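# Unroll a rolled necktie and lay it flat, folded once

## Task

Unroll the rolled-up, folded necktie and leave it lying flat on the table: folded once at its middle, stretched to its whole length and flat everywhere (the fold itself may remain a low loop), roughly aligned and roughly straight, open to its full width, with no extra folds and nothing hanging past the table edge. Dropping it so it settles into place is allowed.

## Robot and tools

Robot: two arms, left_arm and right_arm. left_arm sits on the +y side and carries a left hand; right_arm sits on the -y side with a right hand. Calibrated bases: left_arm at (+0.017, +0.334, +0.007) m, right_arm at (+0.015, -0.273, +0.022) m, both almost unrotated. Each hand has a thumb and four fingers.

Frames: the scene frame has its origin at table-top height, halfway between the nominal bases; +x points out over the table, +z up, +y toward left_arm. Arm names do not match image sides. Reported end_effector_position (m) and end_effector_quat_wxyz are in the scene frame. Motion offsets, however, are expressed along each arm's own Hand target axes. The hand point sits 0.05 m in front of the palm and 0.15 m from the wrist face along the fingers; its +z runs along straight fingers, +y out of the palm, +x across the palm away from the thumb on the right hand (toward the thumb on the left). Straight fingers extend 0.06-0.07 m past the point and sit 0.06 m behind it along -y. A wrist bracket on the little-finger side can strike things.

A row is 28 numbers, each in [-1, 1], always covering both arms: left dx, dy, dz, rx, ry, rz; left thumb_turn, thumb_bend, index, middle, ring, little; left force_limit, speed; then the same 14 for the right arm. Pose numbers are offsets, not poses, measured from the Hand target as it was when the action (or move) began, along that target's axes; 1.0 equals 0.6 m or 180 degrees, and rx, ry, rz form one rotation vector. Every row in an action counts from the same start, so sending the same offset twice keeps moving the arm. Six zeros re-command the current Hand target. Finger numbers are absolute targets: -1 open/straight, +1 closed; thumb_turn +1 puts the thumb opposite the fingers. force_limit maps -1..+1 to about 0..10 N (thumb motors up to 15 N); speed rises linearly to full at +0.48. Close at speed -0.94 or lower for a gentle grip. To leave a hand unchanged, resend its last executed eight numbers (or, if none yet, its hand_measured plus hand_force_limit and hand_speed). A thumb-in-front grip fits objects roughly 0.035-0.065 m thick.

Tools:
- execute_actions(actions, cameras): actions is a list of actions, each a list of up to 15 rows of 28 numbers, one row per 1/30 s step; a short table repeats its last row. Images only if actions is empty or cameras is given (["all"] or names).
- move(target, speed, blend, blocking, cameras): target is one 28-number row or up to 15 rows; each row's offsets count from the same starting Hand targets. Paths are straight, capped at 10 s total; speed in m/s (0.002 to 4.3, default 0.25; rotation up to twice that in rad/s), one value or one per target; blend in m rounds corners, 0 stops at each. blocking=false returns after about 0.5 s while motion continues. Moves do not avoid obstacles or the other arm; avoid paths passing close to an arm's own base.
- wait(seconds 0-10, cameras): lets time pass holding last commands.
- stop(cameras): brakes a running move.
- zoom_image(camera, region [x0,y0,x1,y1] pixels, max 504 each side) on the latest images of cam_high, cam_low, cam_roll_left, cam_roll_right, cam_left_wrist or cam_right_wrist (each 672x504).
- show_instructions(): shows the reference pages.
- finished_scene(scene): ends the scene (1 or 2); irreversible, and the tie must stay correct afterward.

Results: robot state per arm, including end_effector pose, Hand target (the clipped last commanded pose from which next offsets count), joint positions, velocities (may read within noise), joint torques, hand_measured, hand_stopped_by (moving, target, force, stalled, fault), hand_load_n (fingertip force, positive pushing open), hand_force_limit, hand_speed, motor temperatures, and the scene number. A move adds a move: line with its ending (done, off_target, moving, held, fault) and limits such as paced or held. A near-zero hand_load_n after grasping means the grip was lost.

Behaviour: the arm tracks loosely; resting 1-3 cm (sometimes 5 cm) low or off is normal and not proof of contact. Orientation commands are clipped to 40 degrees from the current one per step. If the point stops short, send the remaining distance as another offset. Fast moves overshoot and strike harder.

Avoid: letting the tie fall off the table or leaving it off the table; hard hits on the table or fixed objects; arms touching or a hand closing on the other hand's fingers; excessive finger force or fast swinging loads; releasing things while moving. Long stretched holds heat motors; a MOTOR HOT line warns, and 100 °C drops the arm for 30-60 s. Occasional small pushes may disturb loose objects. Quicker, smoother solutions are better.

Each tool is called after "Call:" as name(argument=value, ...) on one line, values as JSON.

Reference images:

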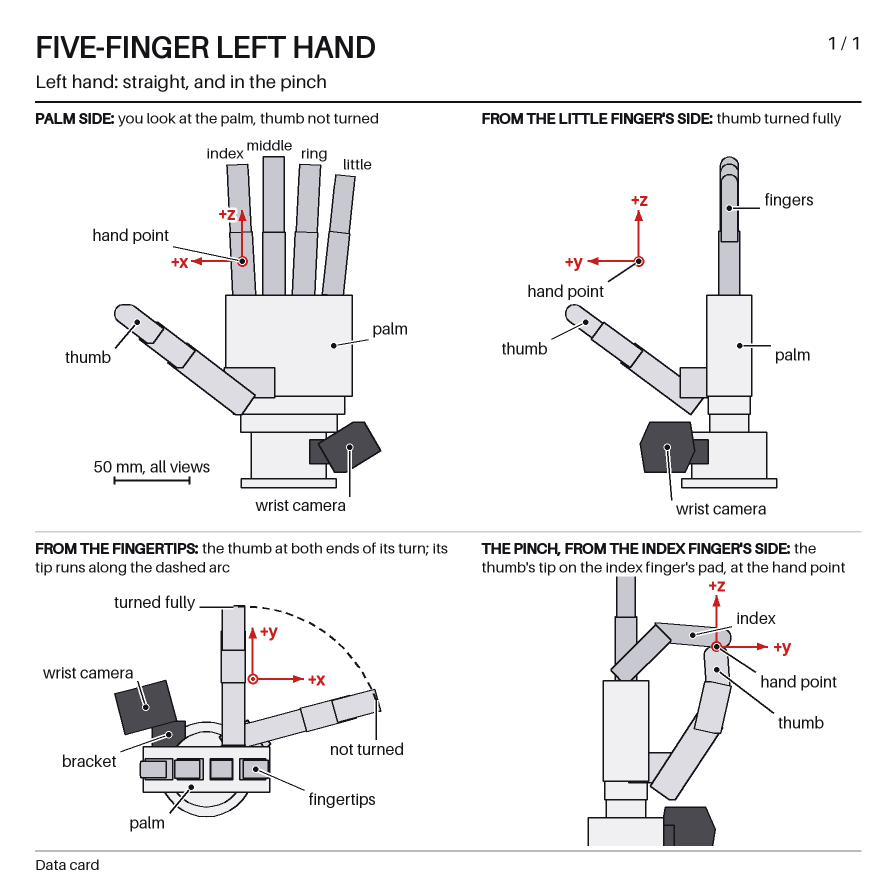

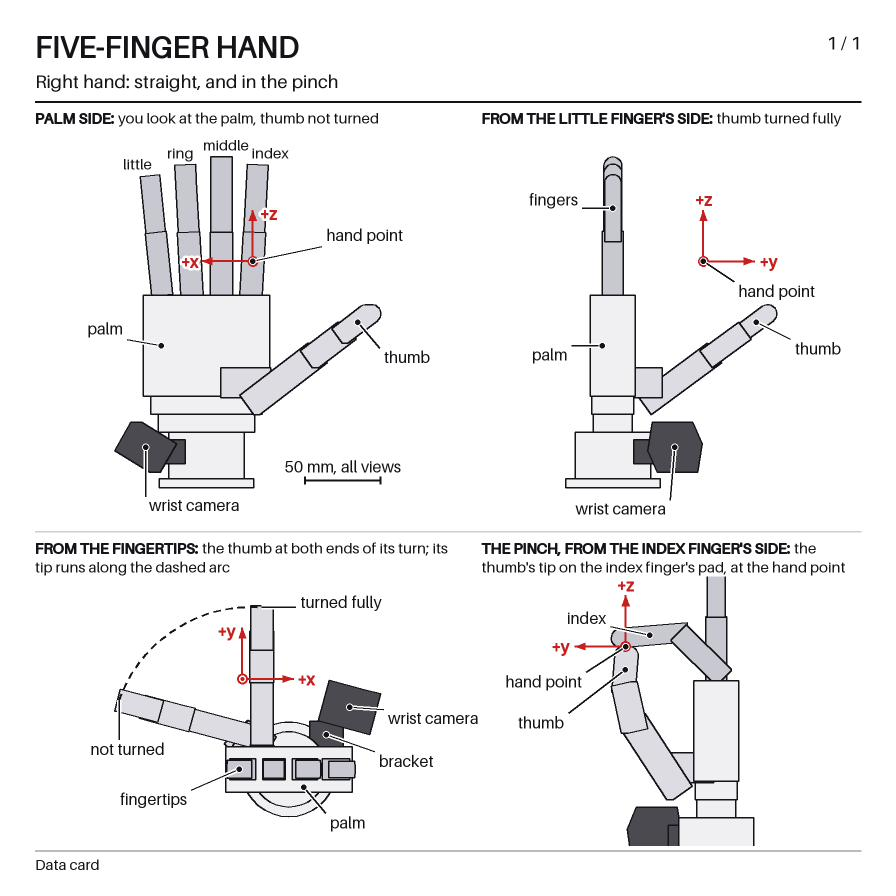

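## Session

Call:
execute_actions(actions=[])

Scene clock: 0.00 s.
left_arm: end_effector_position=(+0.9631, +0.2341, +0.1870) hand_measured=(-1.000, -1.000, -1.000, -1.000, -1.000, -1.000) hand_load_n=(+0.0, +0.0, +0.0, -0.5, +0.0, +0.0) hand_stopped_by=(target, target, target, target, target, target) hand_force_limit=0.00 hand_speed=-0.80 end_effector_quat_wxyz=(-0.303, +0.674, -0.407, +0.537) | right_arm: end_effector_position=(+0.8589, -0.1475, +0.1508) hand_measured=(-1.000, -1.000, -1.000, -1.000, -1.000, -1.000) hand_load_n=(+0.0, +0.0, +0.0, +0.0, +0.0, +0.0) hand_stopped_by=(target, target, target, target, target, target) hand_force_limit=0.00 hand_speed=-0.80 end_effector_quat_wxyz=(-0.536, +0.684, -0.207, +0.451)
Joint positions: left_arm=[-0.053 2.301 2.072 -0.014 -0.019 -0.519] | right_arm=[0.043 2.162 1.594 0.544 -0.553 -0.418]
Joint velocities: within noise
Joint torques (N m): no reading
Motor temperatures (°C): left_arm=[27 35 27 23 24 24] | right_arm=[24 32 22 24 23 22]
Heat: left arm: hottest shoulder 35 °C; right arm: hottest shoulder 32 °C.
Hand target: left_arm +0.9680, +0.2338, +0.1865; -0.304, +0.672, -0.405, +0.540 | right_arm +0.8648, -0.1474, +0.1593; -0.538, +0.679, -0.201, +0.457
camera_calibration:
cam_left_wrist: T_world_to_cam=[[0.256032, 0.206756, 0.944298, -0.466476], [-0.481242, -0.819939, 0.310009, 0.59646], [0.838364, -0.533808, -0.110431, -0.547447], [0, 0, 0, 1]] pos_world=[0.865434, 0.293276, 0.195129]
cam_right_wrist: T_world_to_cam=[[0.363309, -0.50989, -0.779756, -0.266387], [-0.810102, 0.24048, -0.5347, 0.805201], [0.460154, 0.825943, -0.325694, -0.107024], [0, 0, 0, 1]] pos_world=[0.798323, -0.241068, 0.187967]

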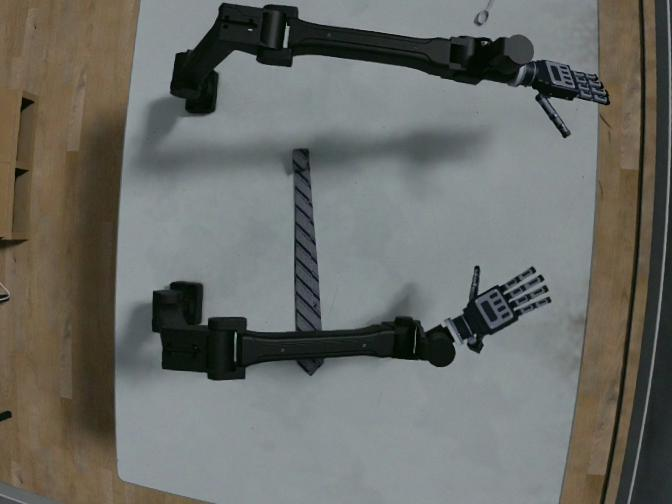

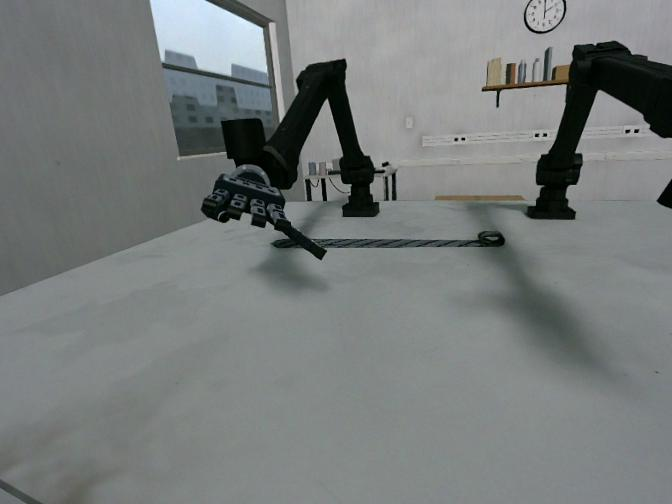

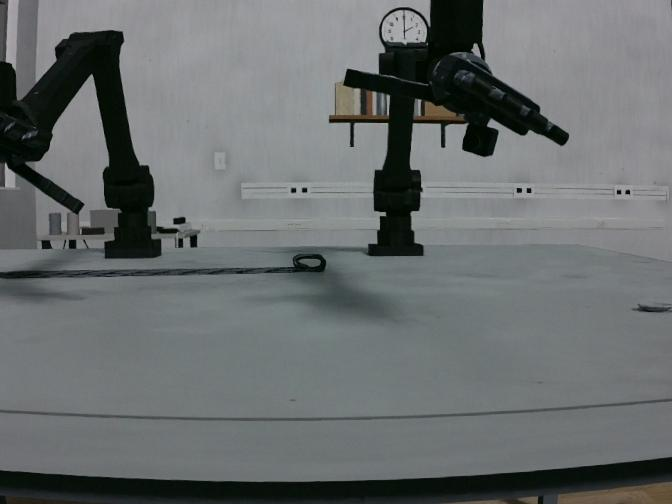

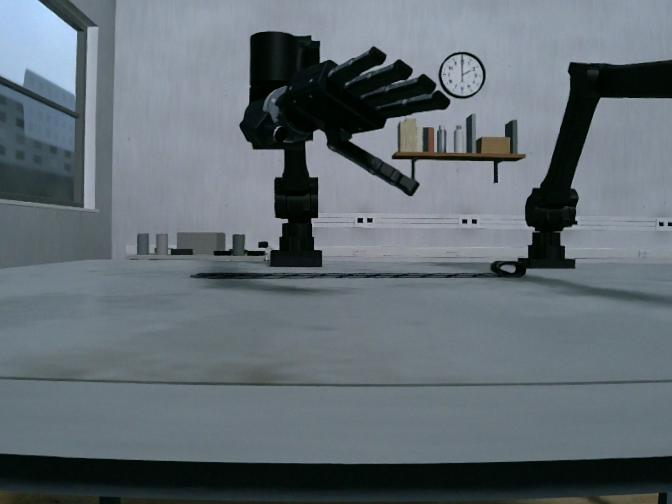

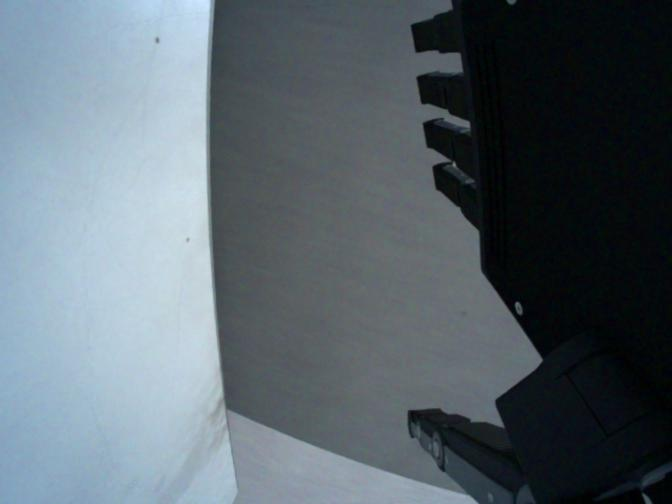

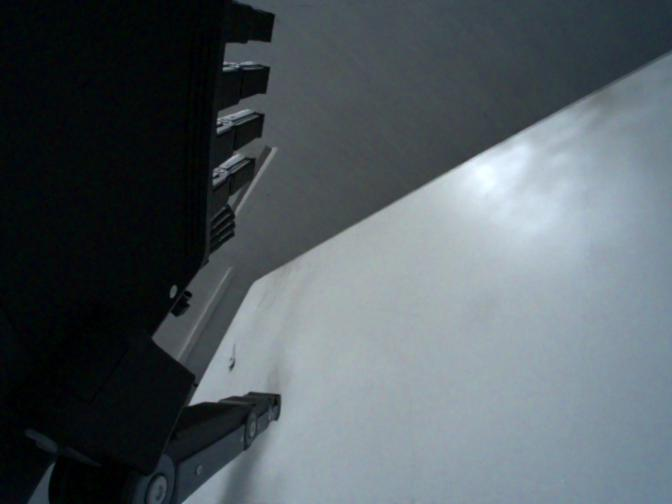

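Call:
zoom_image(camera="cam_high", region=[260, 140, 340, 210])

Call:
zoom_image(camera="cam_roll_left", region=[270, 230, 350, 290])

Call:
zoom_image(camera="cam_roll_right", region=[470, 240, 550, 290])

Call:
zoom_image(camera="cam_high", region=[270, 310, 360, 390])

Scaled by 6.300 from the camera's 672x504 image, which has a finer 960x720 frame.

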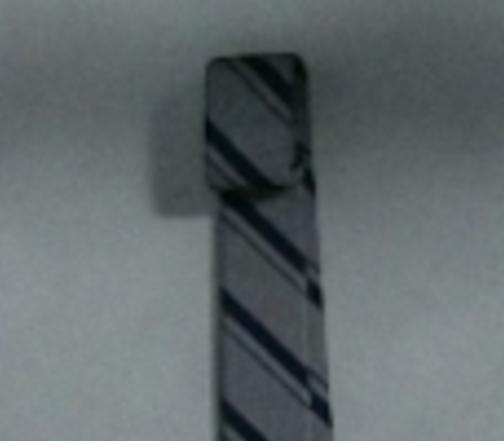

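Scaled by 6.300 from the camera's 672x504 image, which has a finer 960x720 frame.

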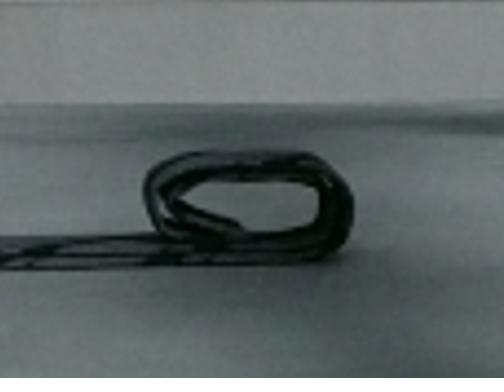

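Scaled by 6.300 from the camera's 672x504 image, which has a finer 960x720 frame.

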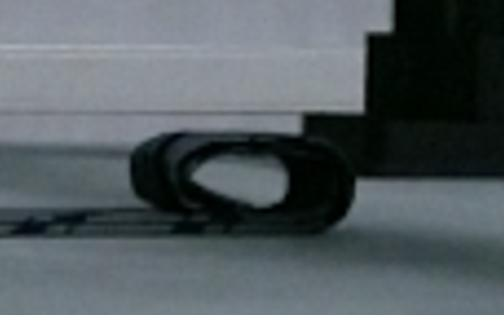

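Scaled by 5.600 from the camera's 672x504 image, which has a finer 960x720 frame.

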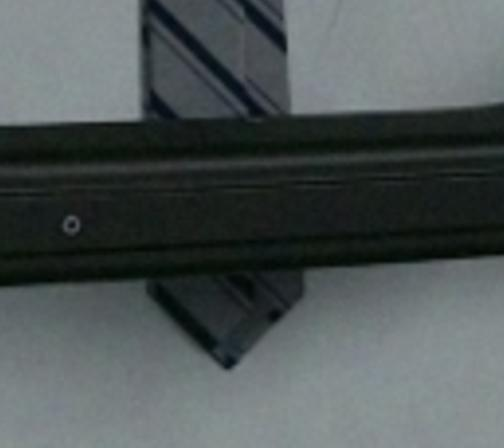

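Call:
move(target=[[-0.018,0.024,-0.795,-0.2178,-0.387,-0.290,-1,-1,-1,-1,-1,-1,0,-0.8,0,0,0,0,0,0,-1,-1,-1,-1,-1,-1,0,-0.8],[0.246,0.415,-0.960,-0.2178,-0.387,-0.290,-1,-1,-1,-1,-1,-1,0,-0.8,0,0,0,0,0,0,-1,-1,-1,-1,-1,-1,0,-0.8],[0.182,0.528,-0.929,-0.2178,-0.387,-0.290,-1,-1,-1,-1,-1,-1,0,-0.8,0,0,0,0,0,0,-1,-1,-1,-1,-1,-1,0,-0.8]], speed=[0.4,0.35,0.2], blend=[0.05,0.02,0], cameras=["cam_high","cam_roll_left","cam_roll_right"])

Call:
zoom_image(camera="cam_roll_right", region=[420, 200, 580, 300])

Call:
zoom_image(camera="cam_high", region=[240, 130, 350, 230])

Scene clock: 30.77 s.
left_arm: end_effector_position=(+0.3678, -0.0005, +0.1088) hand_measured=(-1.000, -1.000, -1.000, -1.000, -1.000, -1.000) hand_load_n=(+0.0, +0.0, +0.0, +0.0, +0.0, +0.0) hand_stopped_by=(target, target, target, target, target, target) hand_force_limit=0.00 hand_speed=-0.80 end_effector_quat_wxyz=(+0.022, +0.997, -0.071, -0.010) | right_arm: end_effector_position=(+0.8589, -0.1475, +0.1508) hand_measured=(-1.000, -1.000, -1.000, -1.000, -1.000, -1.000) hand_load_n=(+0.0, +0.0, +0.0, +0.0, +0.0, +0.0) hand_stopped_by=(target, target, target, target, target, target) hand_force_limit=0.00 hand_speed=-0.80 end_effector_quat_wxyz=(-0.536, +0.684, -0.207, +0.451)
Joint positions: left_arm=[-0.67 1.519 1.131 -1.175 0.047 -2.094] | right_arm=[0.043 2.162 1.594 0.544 -0.553 -0.418]
Joint torques (N m): left_arm=[0.32 -10.87 6.56 0.46 0.09 -0.04] | right_arm=[1.14 -19.02 8.83 2.4 0.03 -0.07]
Motor temperatures (°C): left_arm=[26 39 32 23 24 24] | right_arm=[24 33 24 24 22 22]
Heat: left arm: hottest shoulder 39 °C; right arm: hottest shoulder 33 °C.
Hand target: left_arm +0.3672, +0.0003, +0.0998; -0.001, +1.000, -0.001, +0.000 | right_arm +0.8648, -0.1474, +0.1593; -0.538, +0.679, -0.201, +0.457
Off the commanded pose: left_arm 0.009 m, 9 deg | right_arm 0.010 m, 1 deg.
joint sent to its limit (left arm) — joint 6 (wrist roll), lower limit. The joint targets are off in orientation, not in position.
move: off_target (left_arm)
Images, in order (width x height): cam_high 672x504, cam_roll_left 672x504, cam_roll_right 672x504.

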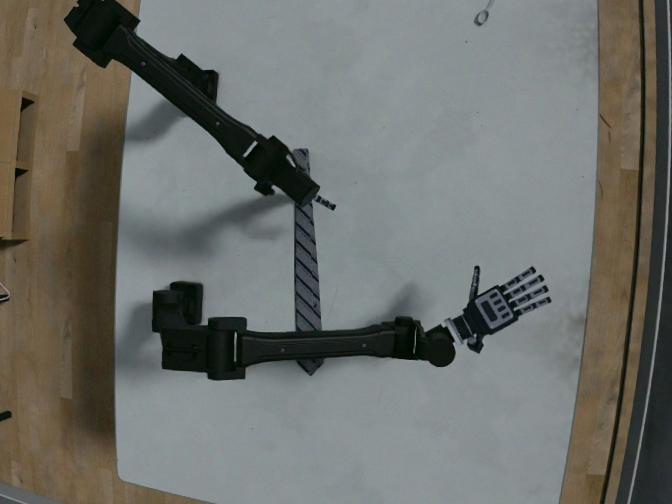

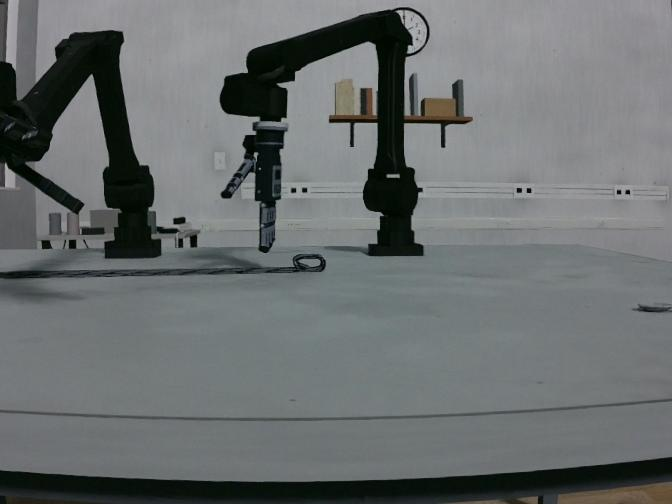

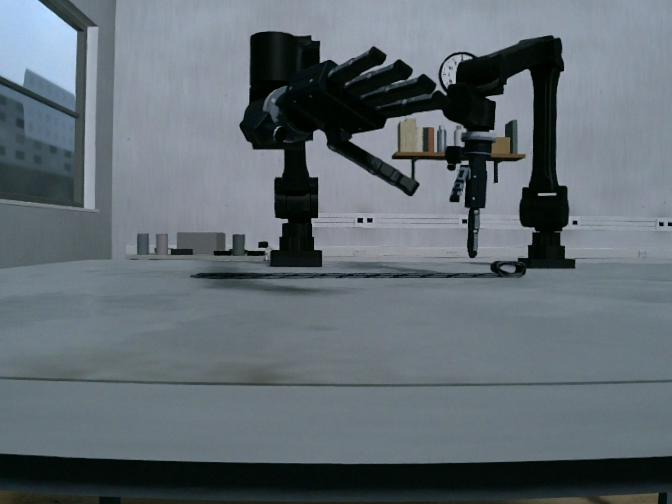

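Scaled by 3.150 from the camera's 672x504 image, which has a finer 960x720 frame.

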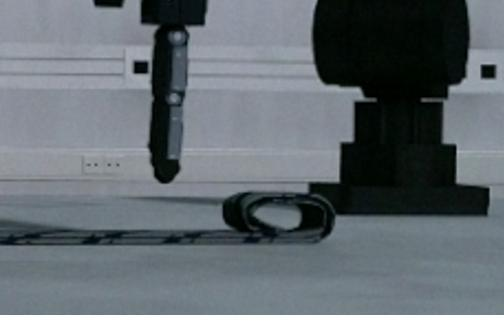

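Scaled by 4.582 from the camera's 672x504 image, which has a finer 960x720 frame.

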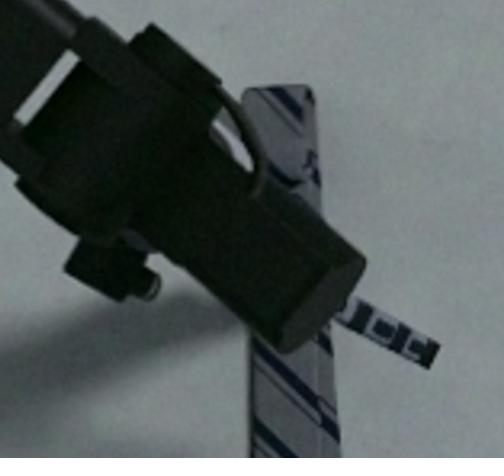

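Call:
move(target=[[0,0,0.026,0,0,0,-1,-1,-1,-1,-1,-1,0,-0.8,0,0,0,0,0,0,-1,-1,-1,-1,-1,-1,0,-0.8],[-0.003,-0.25,0.026,0,0,0,-1,-1,-1,-1,-1,-1,0,-0.8,0,0,0,0,0,0,-1,-1,-1,-1,-1,-1,0,-0.8]], speed=0.09, blend=0, cameras=["cam_high","cam_roll_left","cam_roll_right"])

Call:
zoom_image(camera="cam_roll_right", region=[450, 200, 610, 300])

Call:
zoom_image(camera="cam_high", region=[240, 90, 350, 190])

Scene clock: 40.40 s.
left_arm: end_effector_position=(+0.3680, +0.1448, +0.0869) hand_measured=(-1.000, -1.000, -1.000, -1.000, -1.000, -1.000) hand_load_n=(+0.0, +0.0, +0.0, -0.5, +0.0, +0.0) hand_stopped_by=(target, target, target, target, target, target) hand_force_limit=0.00 hand_speed=-0.80 end_effector_quat_wxyz=(-0.001, +1.000, +0.000, -0.001) | right_arm: end_effector_position=(+0.8589, -0.1475, +0.1508) hand_measured=(-1.000, -1.000, -1.000, -1.000, -1.000, -1.000) hand_load_n=(-0.5, +0.0, +0.0, -0.5, +0.0, +0.0) hand_stopped_by=(target, target, target, target, target, target) hand_force_limit=0.00 hand_speed=-0.80 end_effector_quat_wxyz=(-0.536, +0.684, -0.207, +0.451)
Joint positions: left_arm=[-0.386 1.342 0.891 -1.124 -0.001 -1.953] | right_arm=[0.043 2.162 1.594 0.544 -0.553 -0.418]
Joint torques (N m): left_arm=[1.2 -9.41 5.81 0.4 -0.08 0.21] | right_arm=[1.14 -19.14 8.85 2.39 0.03 -0.08]
Heat: left arm: hottest shoulder 38 °C; right arm: hottest shoulder 34 °C.
Hand target: left_arm +0.3656, +0.1505, +0.0844; -0.001, +1.000, -0.001, +0.000 | right_arm +0.8648, -0.1474, +0.1593; -0.538, +0.679, -0.201, +0.457
Off the commanded pose: left_arm 0.007 m, 0 deg | right_arm 0.010 m, 1 deg.
move: done
Images, in order (width x height): cam_high 672x504, cam_roll_left 672x504, cam_roll_right 672x504.

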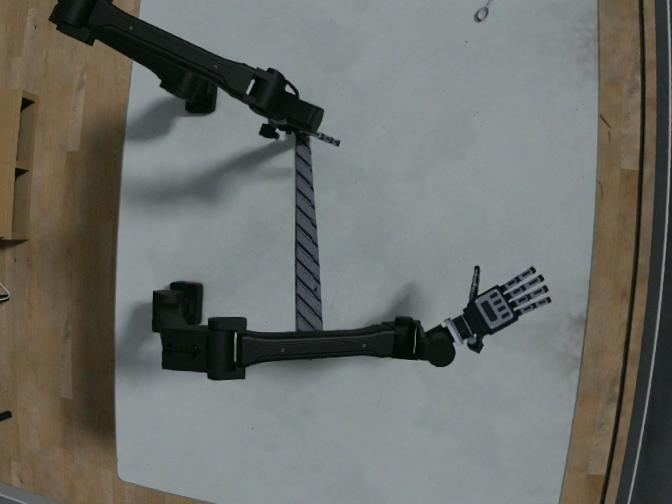

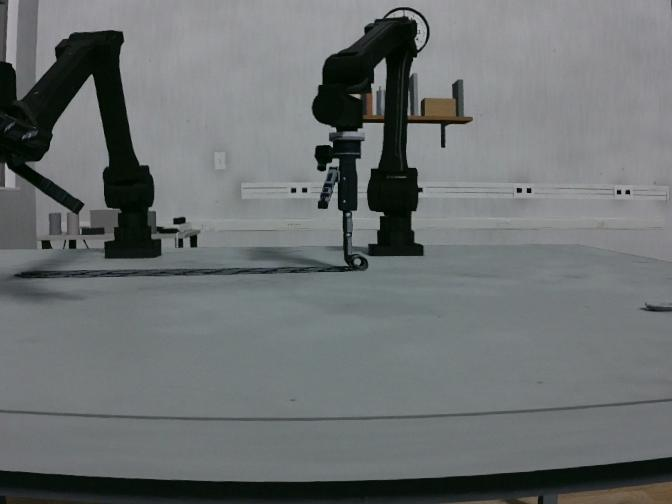

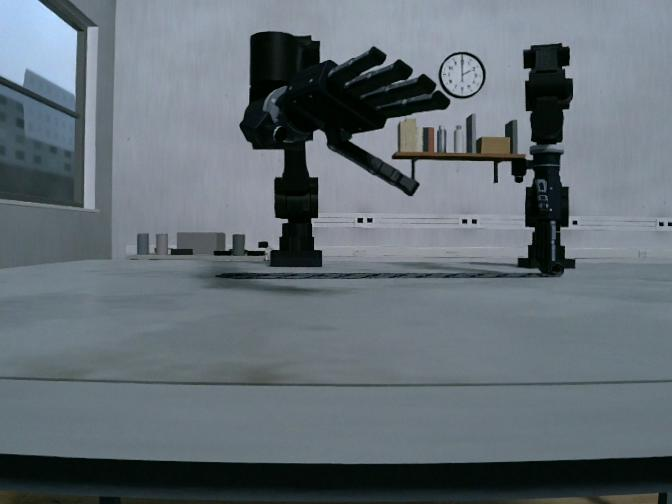

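Scaled by 3.150 from the camera's 672x504 image, which has a finer 960x720 frame.

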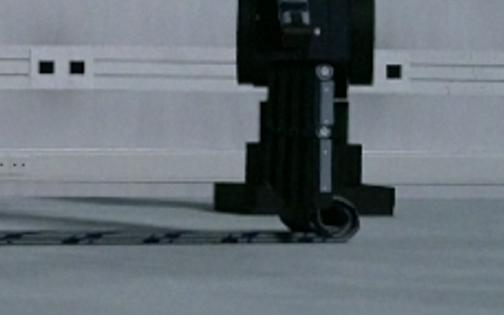

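Scaled by 4.582 from the camera's 672x504 image, which has a finer 960x720 frame.

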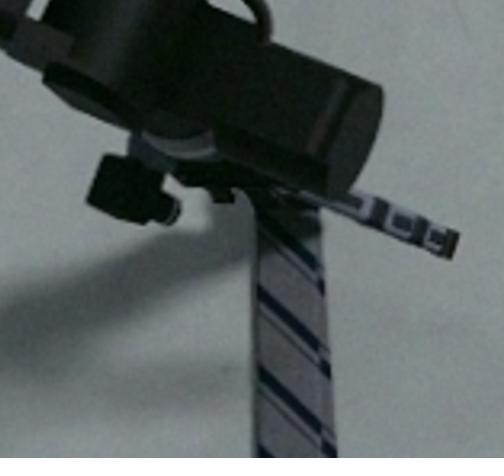

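Call:
move(target=[[0,-0.01,-0.011,0,0,0,-1,-1,-1,-1,-1,-1,0,-0.8,0,0,0,0,0,0,-1,-1,-1,-1,-1,-1,0,-0.8],[-0.015,-0.3,-0.011,0,0,0,-1,-1,-1,-1,-1,-1,0,-0.8,0,0,0,0,0,0,-1,-1,-1,-1,-1,-1,0,-0.8]], speed=0.09, blend=0.002, cameras=["cam_high","cam_roll_left","cam_roll_right","cam_low"])

Call:
zoom_image(camera="cam_roll_left", region=[340, 220, 500, 300])

Call:
zoom_image(camera="cam_high", region=[250, 50, 350, 150])

Scene clock: 48.73 s.
left_arm: end_effector_position=(+0.3640, +0.3282, +0.0935) hand_measured=(-1.000, -1.000, -1.000, -1.000, -1.000, -1.000) hand_load_n=(+0.0, +0.0, +0.0, +0.0, +0.0, +0.0) hand_stopped_by=(target, target, target, target, target, target) hand_force_limit=0.00 hand_speed=-0.80 end_effector_quat_wxyz=(-0.002, +1.000, +0.001, +0.007) | right_arm: end_effector_position=(+0.8589, -0.1475, +0.1508) hand_measured=(-1.000, -1.000, -1.000, -1.000, -1.000, -1.000) hand_load_n=(+0.0, +0.0, +0.0, +0.0, +0.0, +0.0) hand_stopped_by=(target, target, target, target, target, target) hand_force_limit=0.00 hand_speed=-0.80 end_effector_quat_wxyz=(-0.536, +0.684, -0.207, +0.451)
Joint positions: left_arm=[0.167 1.255 0.832 -1.133 -0.002 -1.401] | right_arm=[0.043 2.162 1.594 0.544 -0.553 -0.418]
Joint torques (N m): left_arm=[1.03 -7.77 6.38 -0.38 -0.01 0.2] | right_arm=[1.08 -19.14 8.83 2.41 0.03 -0.08]
Heat: left arm: hottest shoulder 37 °C; right arm: hottest shoulder 34 °C.
Hand target: left_arm +0.3569, +0.3304, +0.0915; -0.001, +1.000, -0.001, +0.000 | right_arm +0.8648, -0.1474, +0.1593; -0.538, +0.679, -0.201, +0.457
Off the commanded pose: left_arm 0.008 m, 1 deg | right_arm 0.010 m, 1 deg.
move: done
Images, in order (width x height): cam_high 672x504, cam_low 672x504, cam_roll_left 672x504, cam_roll_right 672x504.

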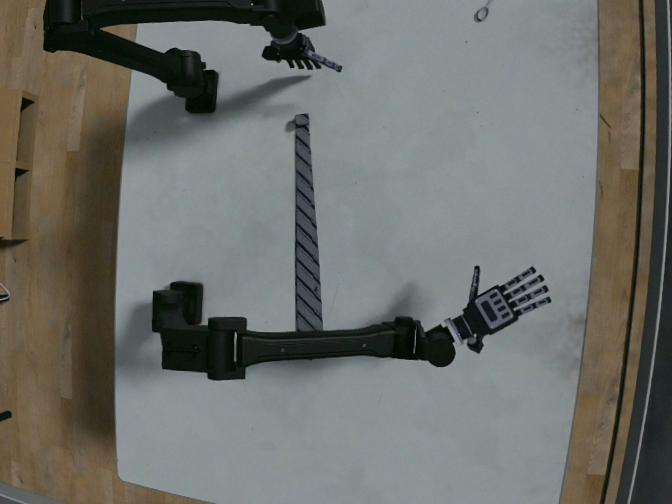

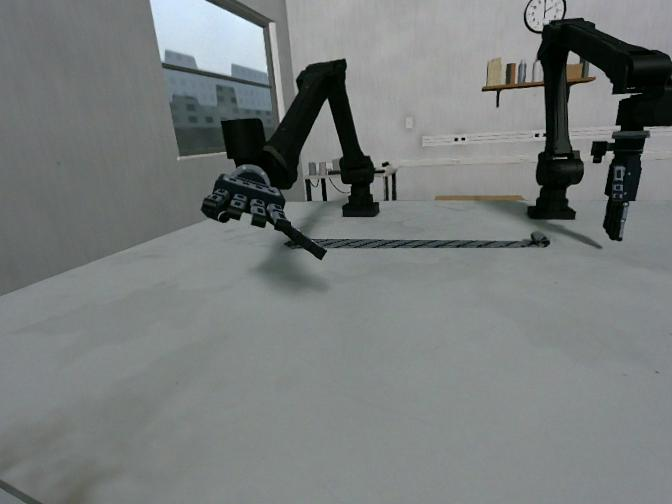

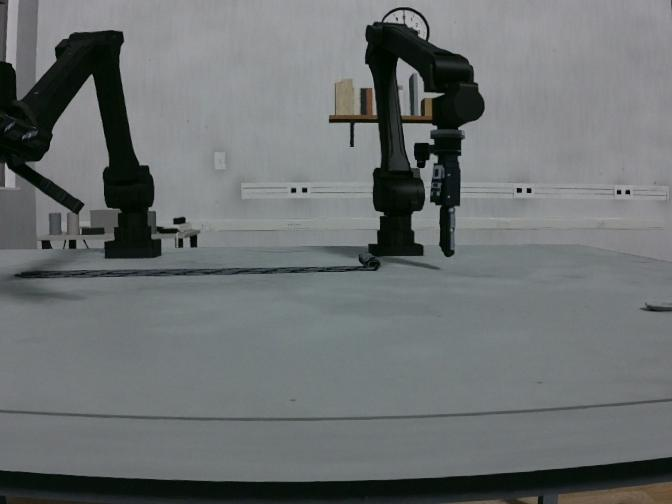

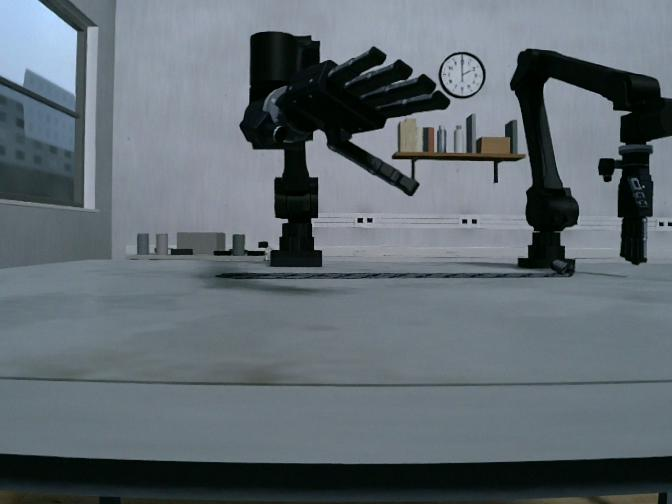

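Scaled by 3.150 from the camera's 672x504 image, which has a finer 960x720 frame.

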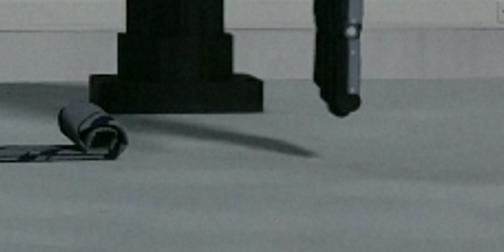

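Scaled by 5.040 from the camera's 672x504 image, which has a finer 960x720 frame.

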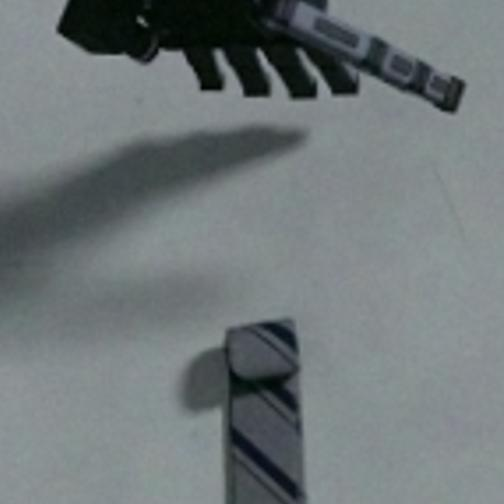

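Call:
move(target=[[0.012,0,-0.114,0,0,0,-1,-1,-1,-1,-1,-1,0,-0.8,0,0,0,0,0,0,-1,-1,-1,-1,-1,-1,0,-0.8],[0.012,0.342,-0.114,0,0,0,-1,-1,-1,-1,-1,-1,0,-0.8,0,0,0,0,0,0,-1,-1,-1,-1,-1,-1,0,-0.8],[0.012,0.342,0.009,0,0,0,-1,-1,-1,-1,-1,-1,0,-0.8,0,0,0,0,0,0,-1,-1,-1,-1,-1,-1,0,-0.8],[0,0.067,0.009,0,0,0,-1,-1,-1,-1,-1,-1,0,-0.8,0,0,0,0,0,0,-1,-1,-1,-1,-1,-1,0,-0.8]], speed=[0.25,0.25,0.12,0.07], blend=[0.03,0.02,0,0], cameras=["cam_high","cam_roll_left","cam_roll_right","cam_low"])

Call:
zoom_image(camera="cam_roll_left", region=[340, 220, 500, 300])

Call:
zoom_image(camera="cam_high", region=[250, 50, 350, 150])

Scene clock: 62.20 s.
left_arm: end_effector_position=(+0.3637, +0.2868, +0.0878) hand_measured=(-1.000, -1.000, -1.000, -1.000, -1.000, -1.000) hand_load_n=(+0.0, +0.0, +0.0, +0.0, +0.0, +0.0) hand_stopped_by=(target, target, target, target, target, target) hand_force_limit=0.00 hand_speed=-0.80 end_effector_quat_wxyz=(-0.001, +1.000, +0.000, +0.002) | right_arm: end_effector_position=(+0.8589, -0.1475, +0.1508) hand_measured=(-1.000, -1.000, -1.000, -1.000, -1.000, -1.000) hand_load_n=(-0.5, +0.0, +0.0, +0.0, +0.0, +0.0) hand_stopped_by=(target, target, target, target, target, target) hand_force_limit=0.00 hand_speed=-0.80 end_effector_quat_wxyz=(-0.536, +0.684, -0.207, +0.451)
Joint positions: left_arm=[0.037 1.256 0.817 -1.127 -0.002 -1.529] | right_arm=[0.043 2.162 1.594 0.544 -0.553 -0.418]
Joint torques (N m): left_arm=[1.14 -8.35 5.87 -0.05 -0.01 0.21] | right_arm=[1.14 -19.08 8.83 2.43 0.03 -0.08]
Heat: left arm: hottest shoulder 37 °C; right arm: hottest shoulder 35 °C.
Hand target: left_arm +0.3567, +0.2903, +0.0859; -0.001, +1.000, +0.000, +0.000 | right_arm +0.8648, -0.1474, +0.1593; -0.538, +0.679, -0.201, +0.457
Off the commanded pose: left_arm 0.008 m, 0 deg | right_arm 0.010 m, 1 deg.
move: done
Images, in order (width x height): cam_high 672x504, cam_low 672x504, cam_roll_left 672x504, cam_roll_right 672x504.

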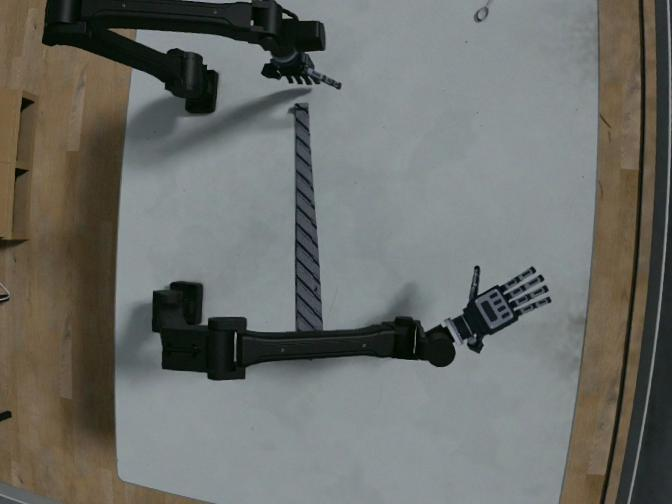

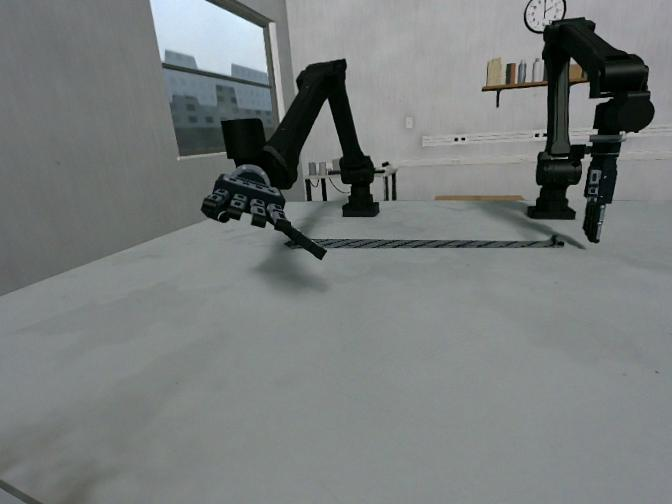

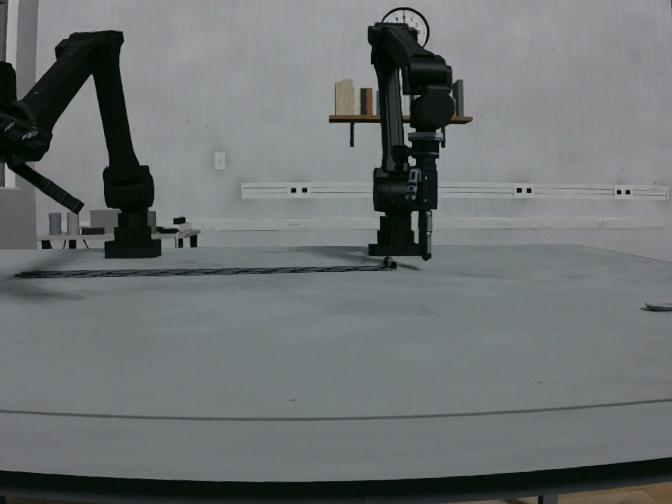

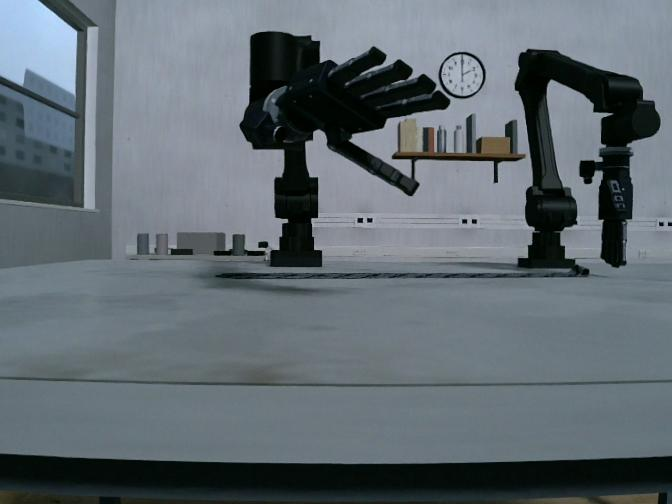

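Scaled by 3.150 from the camera's 672x504 image, which has a finer 960x720 frame.

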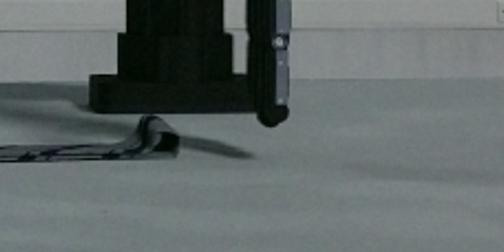

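Scaled by 5.040 from the camera's 672x504 image, which has a finer 960x720 frame.

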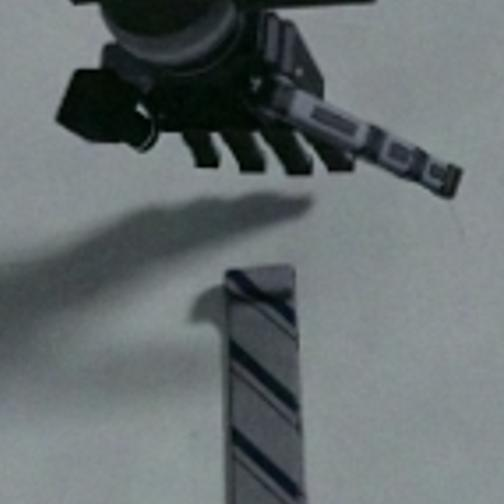

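Call:
zoom_image(camera="cam_roll_left", region=[370, 250, 410, 275])

Call:
zoom_image(camera="cam_high", region=[280, 90, 325, 130])

Call:
zoom_image(camera="cam_roll_right", region=[560, 255, 610, 285])

Call:
zoom_image(camera="cam_low", region=[500, 220, 590, 265])

Scaled by 12.600 from the camera's 672x504 image, which has a finer 960x720 frame.

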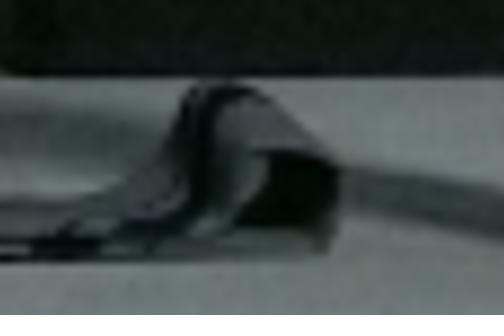

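Scaled by 11.200 from the camera's 672x504 image, which has a finer 960x720 frame.

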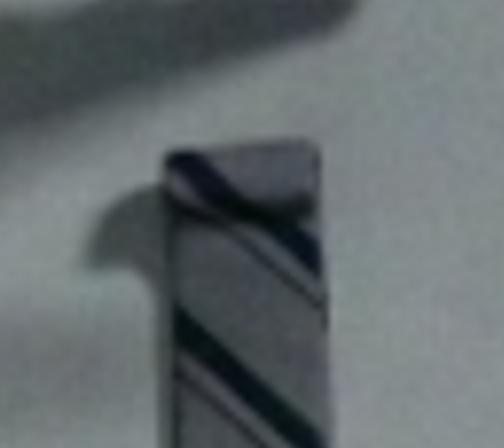

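Scaled by 10.080 from the camera's 672x504 image, which has a finer 960x720 frame.

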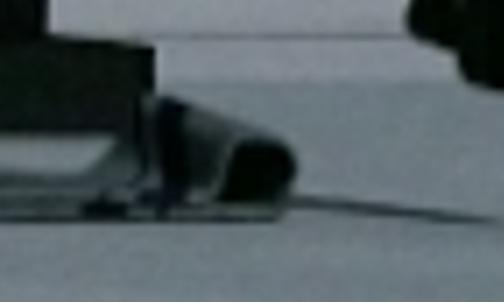

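Scaled by 5.600 from the camera's 672x504 image, which has a finer 960x720 frame.

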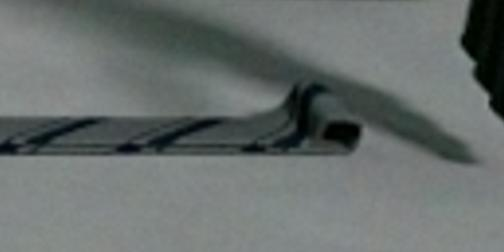

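Call:
move(target=[[0.008,0,-0.11,0,0,0,-1,-1,-1,-1,-1,-1,0,-0.8,0,0,0,0,0,0,-1,-1,-1,-1,-1,-1,0,-0.8],[0.008,0.184,-0.11,0,0,0,-1,-1,-1,-1,-1,-1,0,-0.8,0,0,0,0,0,0,-1,-1,-1,-1,-1,-1,0,-0.8],[0.008,0.184,0.003,0,0,0,-1,-1,-1,-1,-1,-1,0,-0.8,0,0,0,0,0,0,-1,-1,-1,-1,-1,-1,0,-0.8],[0,-0.07,0.003,0,0,0,-1,-1,-1,-1,-1,-1,0,-0.8,0,0,0,0,0,0,-1,-1,-1,-1,-1,-1,0,-0.8],[0.05,-0.2,-0.15,0,0,0,-1,-1,-1,-1,-1,-1,0,-0.8,0,0,0,0,0,0,-1,-1,-1,-1,-1,-1,0,-0.8]], speed=[0.25,0.25,0.12,0.07,0.2], blend=[0.03,0.02,0,0.01,0], cameras=["cam_high","cam_roll_left","cam_roll_right","cam_low"])

Call:
zoom_image(camera="cam_roll_left", region=[370, 250, 410, 275])

Call:
zoom_image(camera="cam_high", region=[280, 90, 325, 130])

Call:
zoom_image(camera="cam_low", region=[500, 220, 590, 265])

Scene clock: 82.93 s.
left_arm: end_effector_position=(+0.3762, +0.4028, +0.1681) hand_measured=(-1.000, -1.000, -1.000, -1.000, -1.000, -1.000) hand_load_n=(+0.0, +0.0, +0.0, +0.5, +0.0, +0.0) hand_stopped_by=(target, target, target, target, target, target) hand_force_limit=0.00 hand_speed=-0.80 end_effector_quat_wxyz=(+0.000, +1.000, +0.002, -0.004) | right_arm: end_effector_position=(+0.8589, -0.1475, +0.1508) hand_measured=(-1.000, -1.000, -1.000, -1.000, -1.000, -1.000) hand_load_n=(+0.0, +0.0, +0.0, +0.0, -0.5, +0.0) hand_stopped_by=(target, target, target, target, target, target) hand_force_limit=0.00 hand_speed=-0.80 end_effector_quat_wxyz=(-0.536, +0.684, -0.207, +0.451)
Joint positions: left_arm=[0.37 1.289 1.069 -1.358 -0.004 -1.2] | right_arm=[0.043 2.162 1.594 0.544 -0.553 -0.418]
Joint torques (N m): left_arm=[0.91 -6.83 10.59 -0.49 0.07 0.21] | right_arm=[1.14 -19.08 8.81 2.41 0.02 -0.09]
Heat: left arm: hottest shoulder 36 °C; right arm: hottest shoulder 35 °C.
Hand target: left_arm +0.3867, +0.4100, +0.1761; -0.001, +1.000, +0.000, +0.000 | right_arm +0.8648, -0.1474, +0.1593; -0.538, +0.679, -0.201, +0.457
Off the commanded pose: left_arm 0.015 m, 1 deg | right_arm 0.010 m, 1 deg.
move: off_target (left_arm)
Images, in order (width x height): cam_high 672x504, cam_low 672x504, cam_roll_left 672x504, cam_roll_right 672x504.

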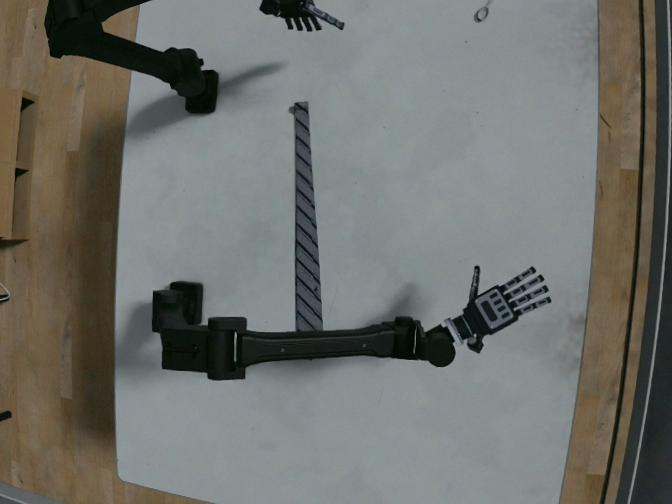

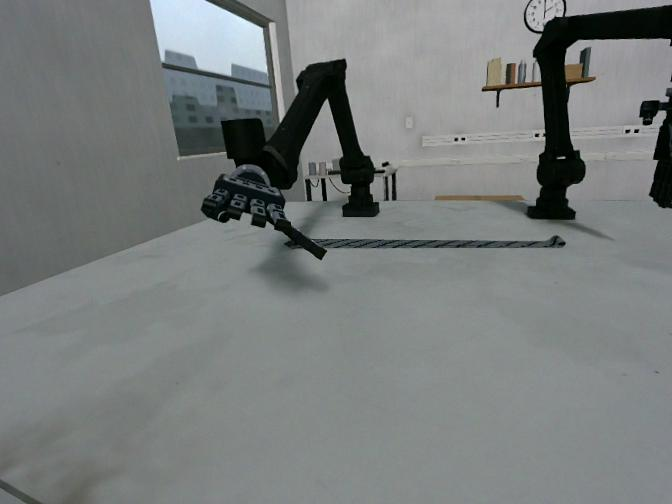

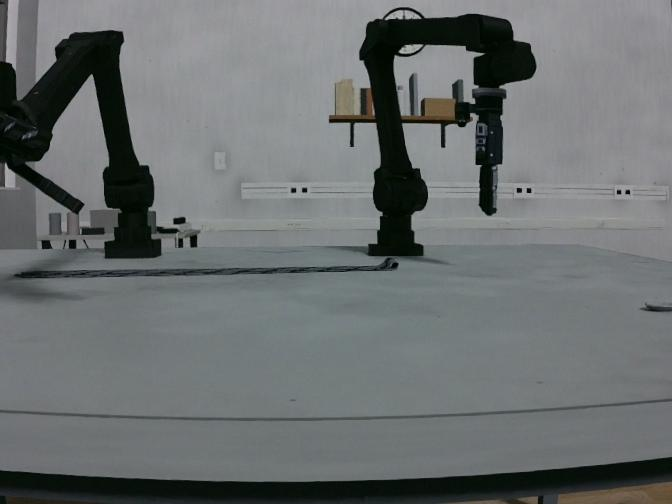

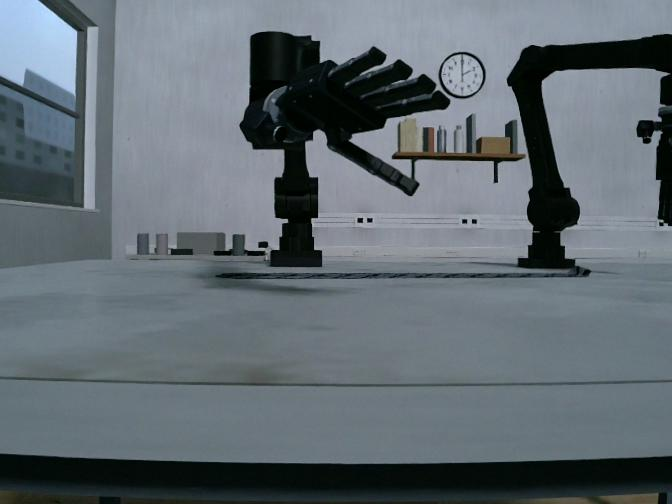

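Scaled by 12.600 from the camera's 672x504 image, which has a finer 960x720 frame.

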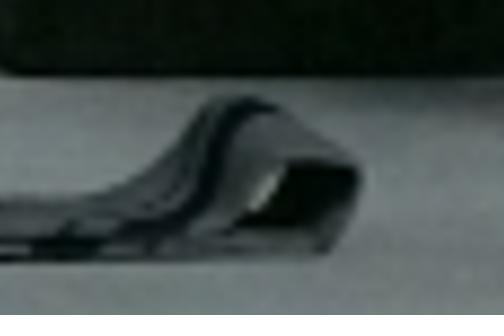

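Scaled by 11.200 from the camera's 672x504 image, which has a finer 960x720 frame.

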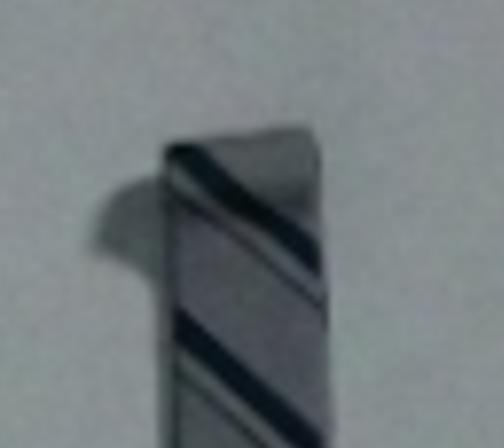

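Scaled by 5.600 from the camera's 672x504 image, which has a finer 960x720 frame.

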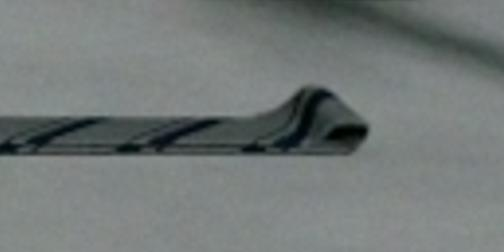

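Call:
zoom_image(camera="cam_roll_right", region=[200, 255, 330, 290])

Call:
zoom_image(camera="cam_high", region=[270, 230, 360, 390])

Scaled by 3.877 from the camera's 672x504 image, which has a finer 960x720 frame.

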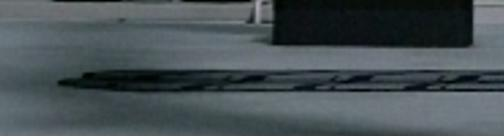

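Scaled by 3.150 from the camera's 672x504 image, which has a finer 960x720 frame.

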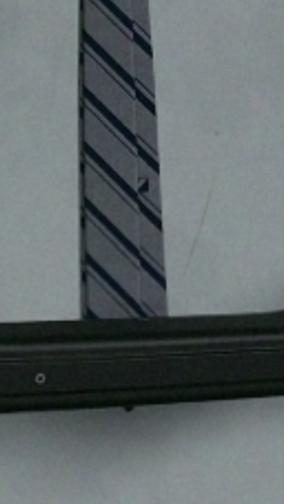

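Good.

Call:
finished_scene(scene=2)

The scene is finished: the task was done.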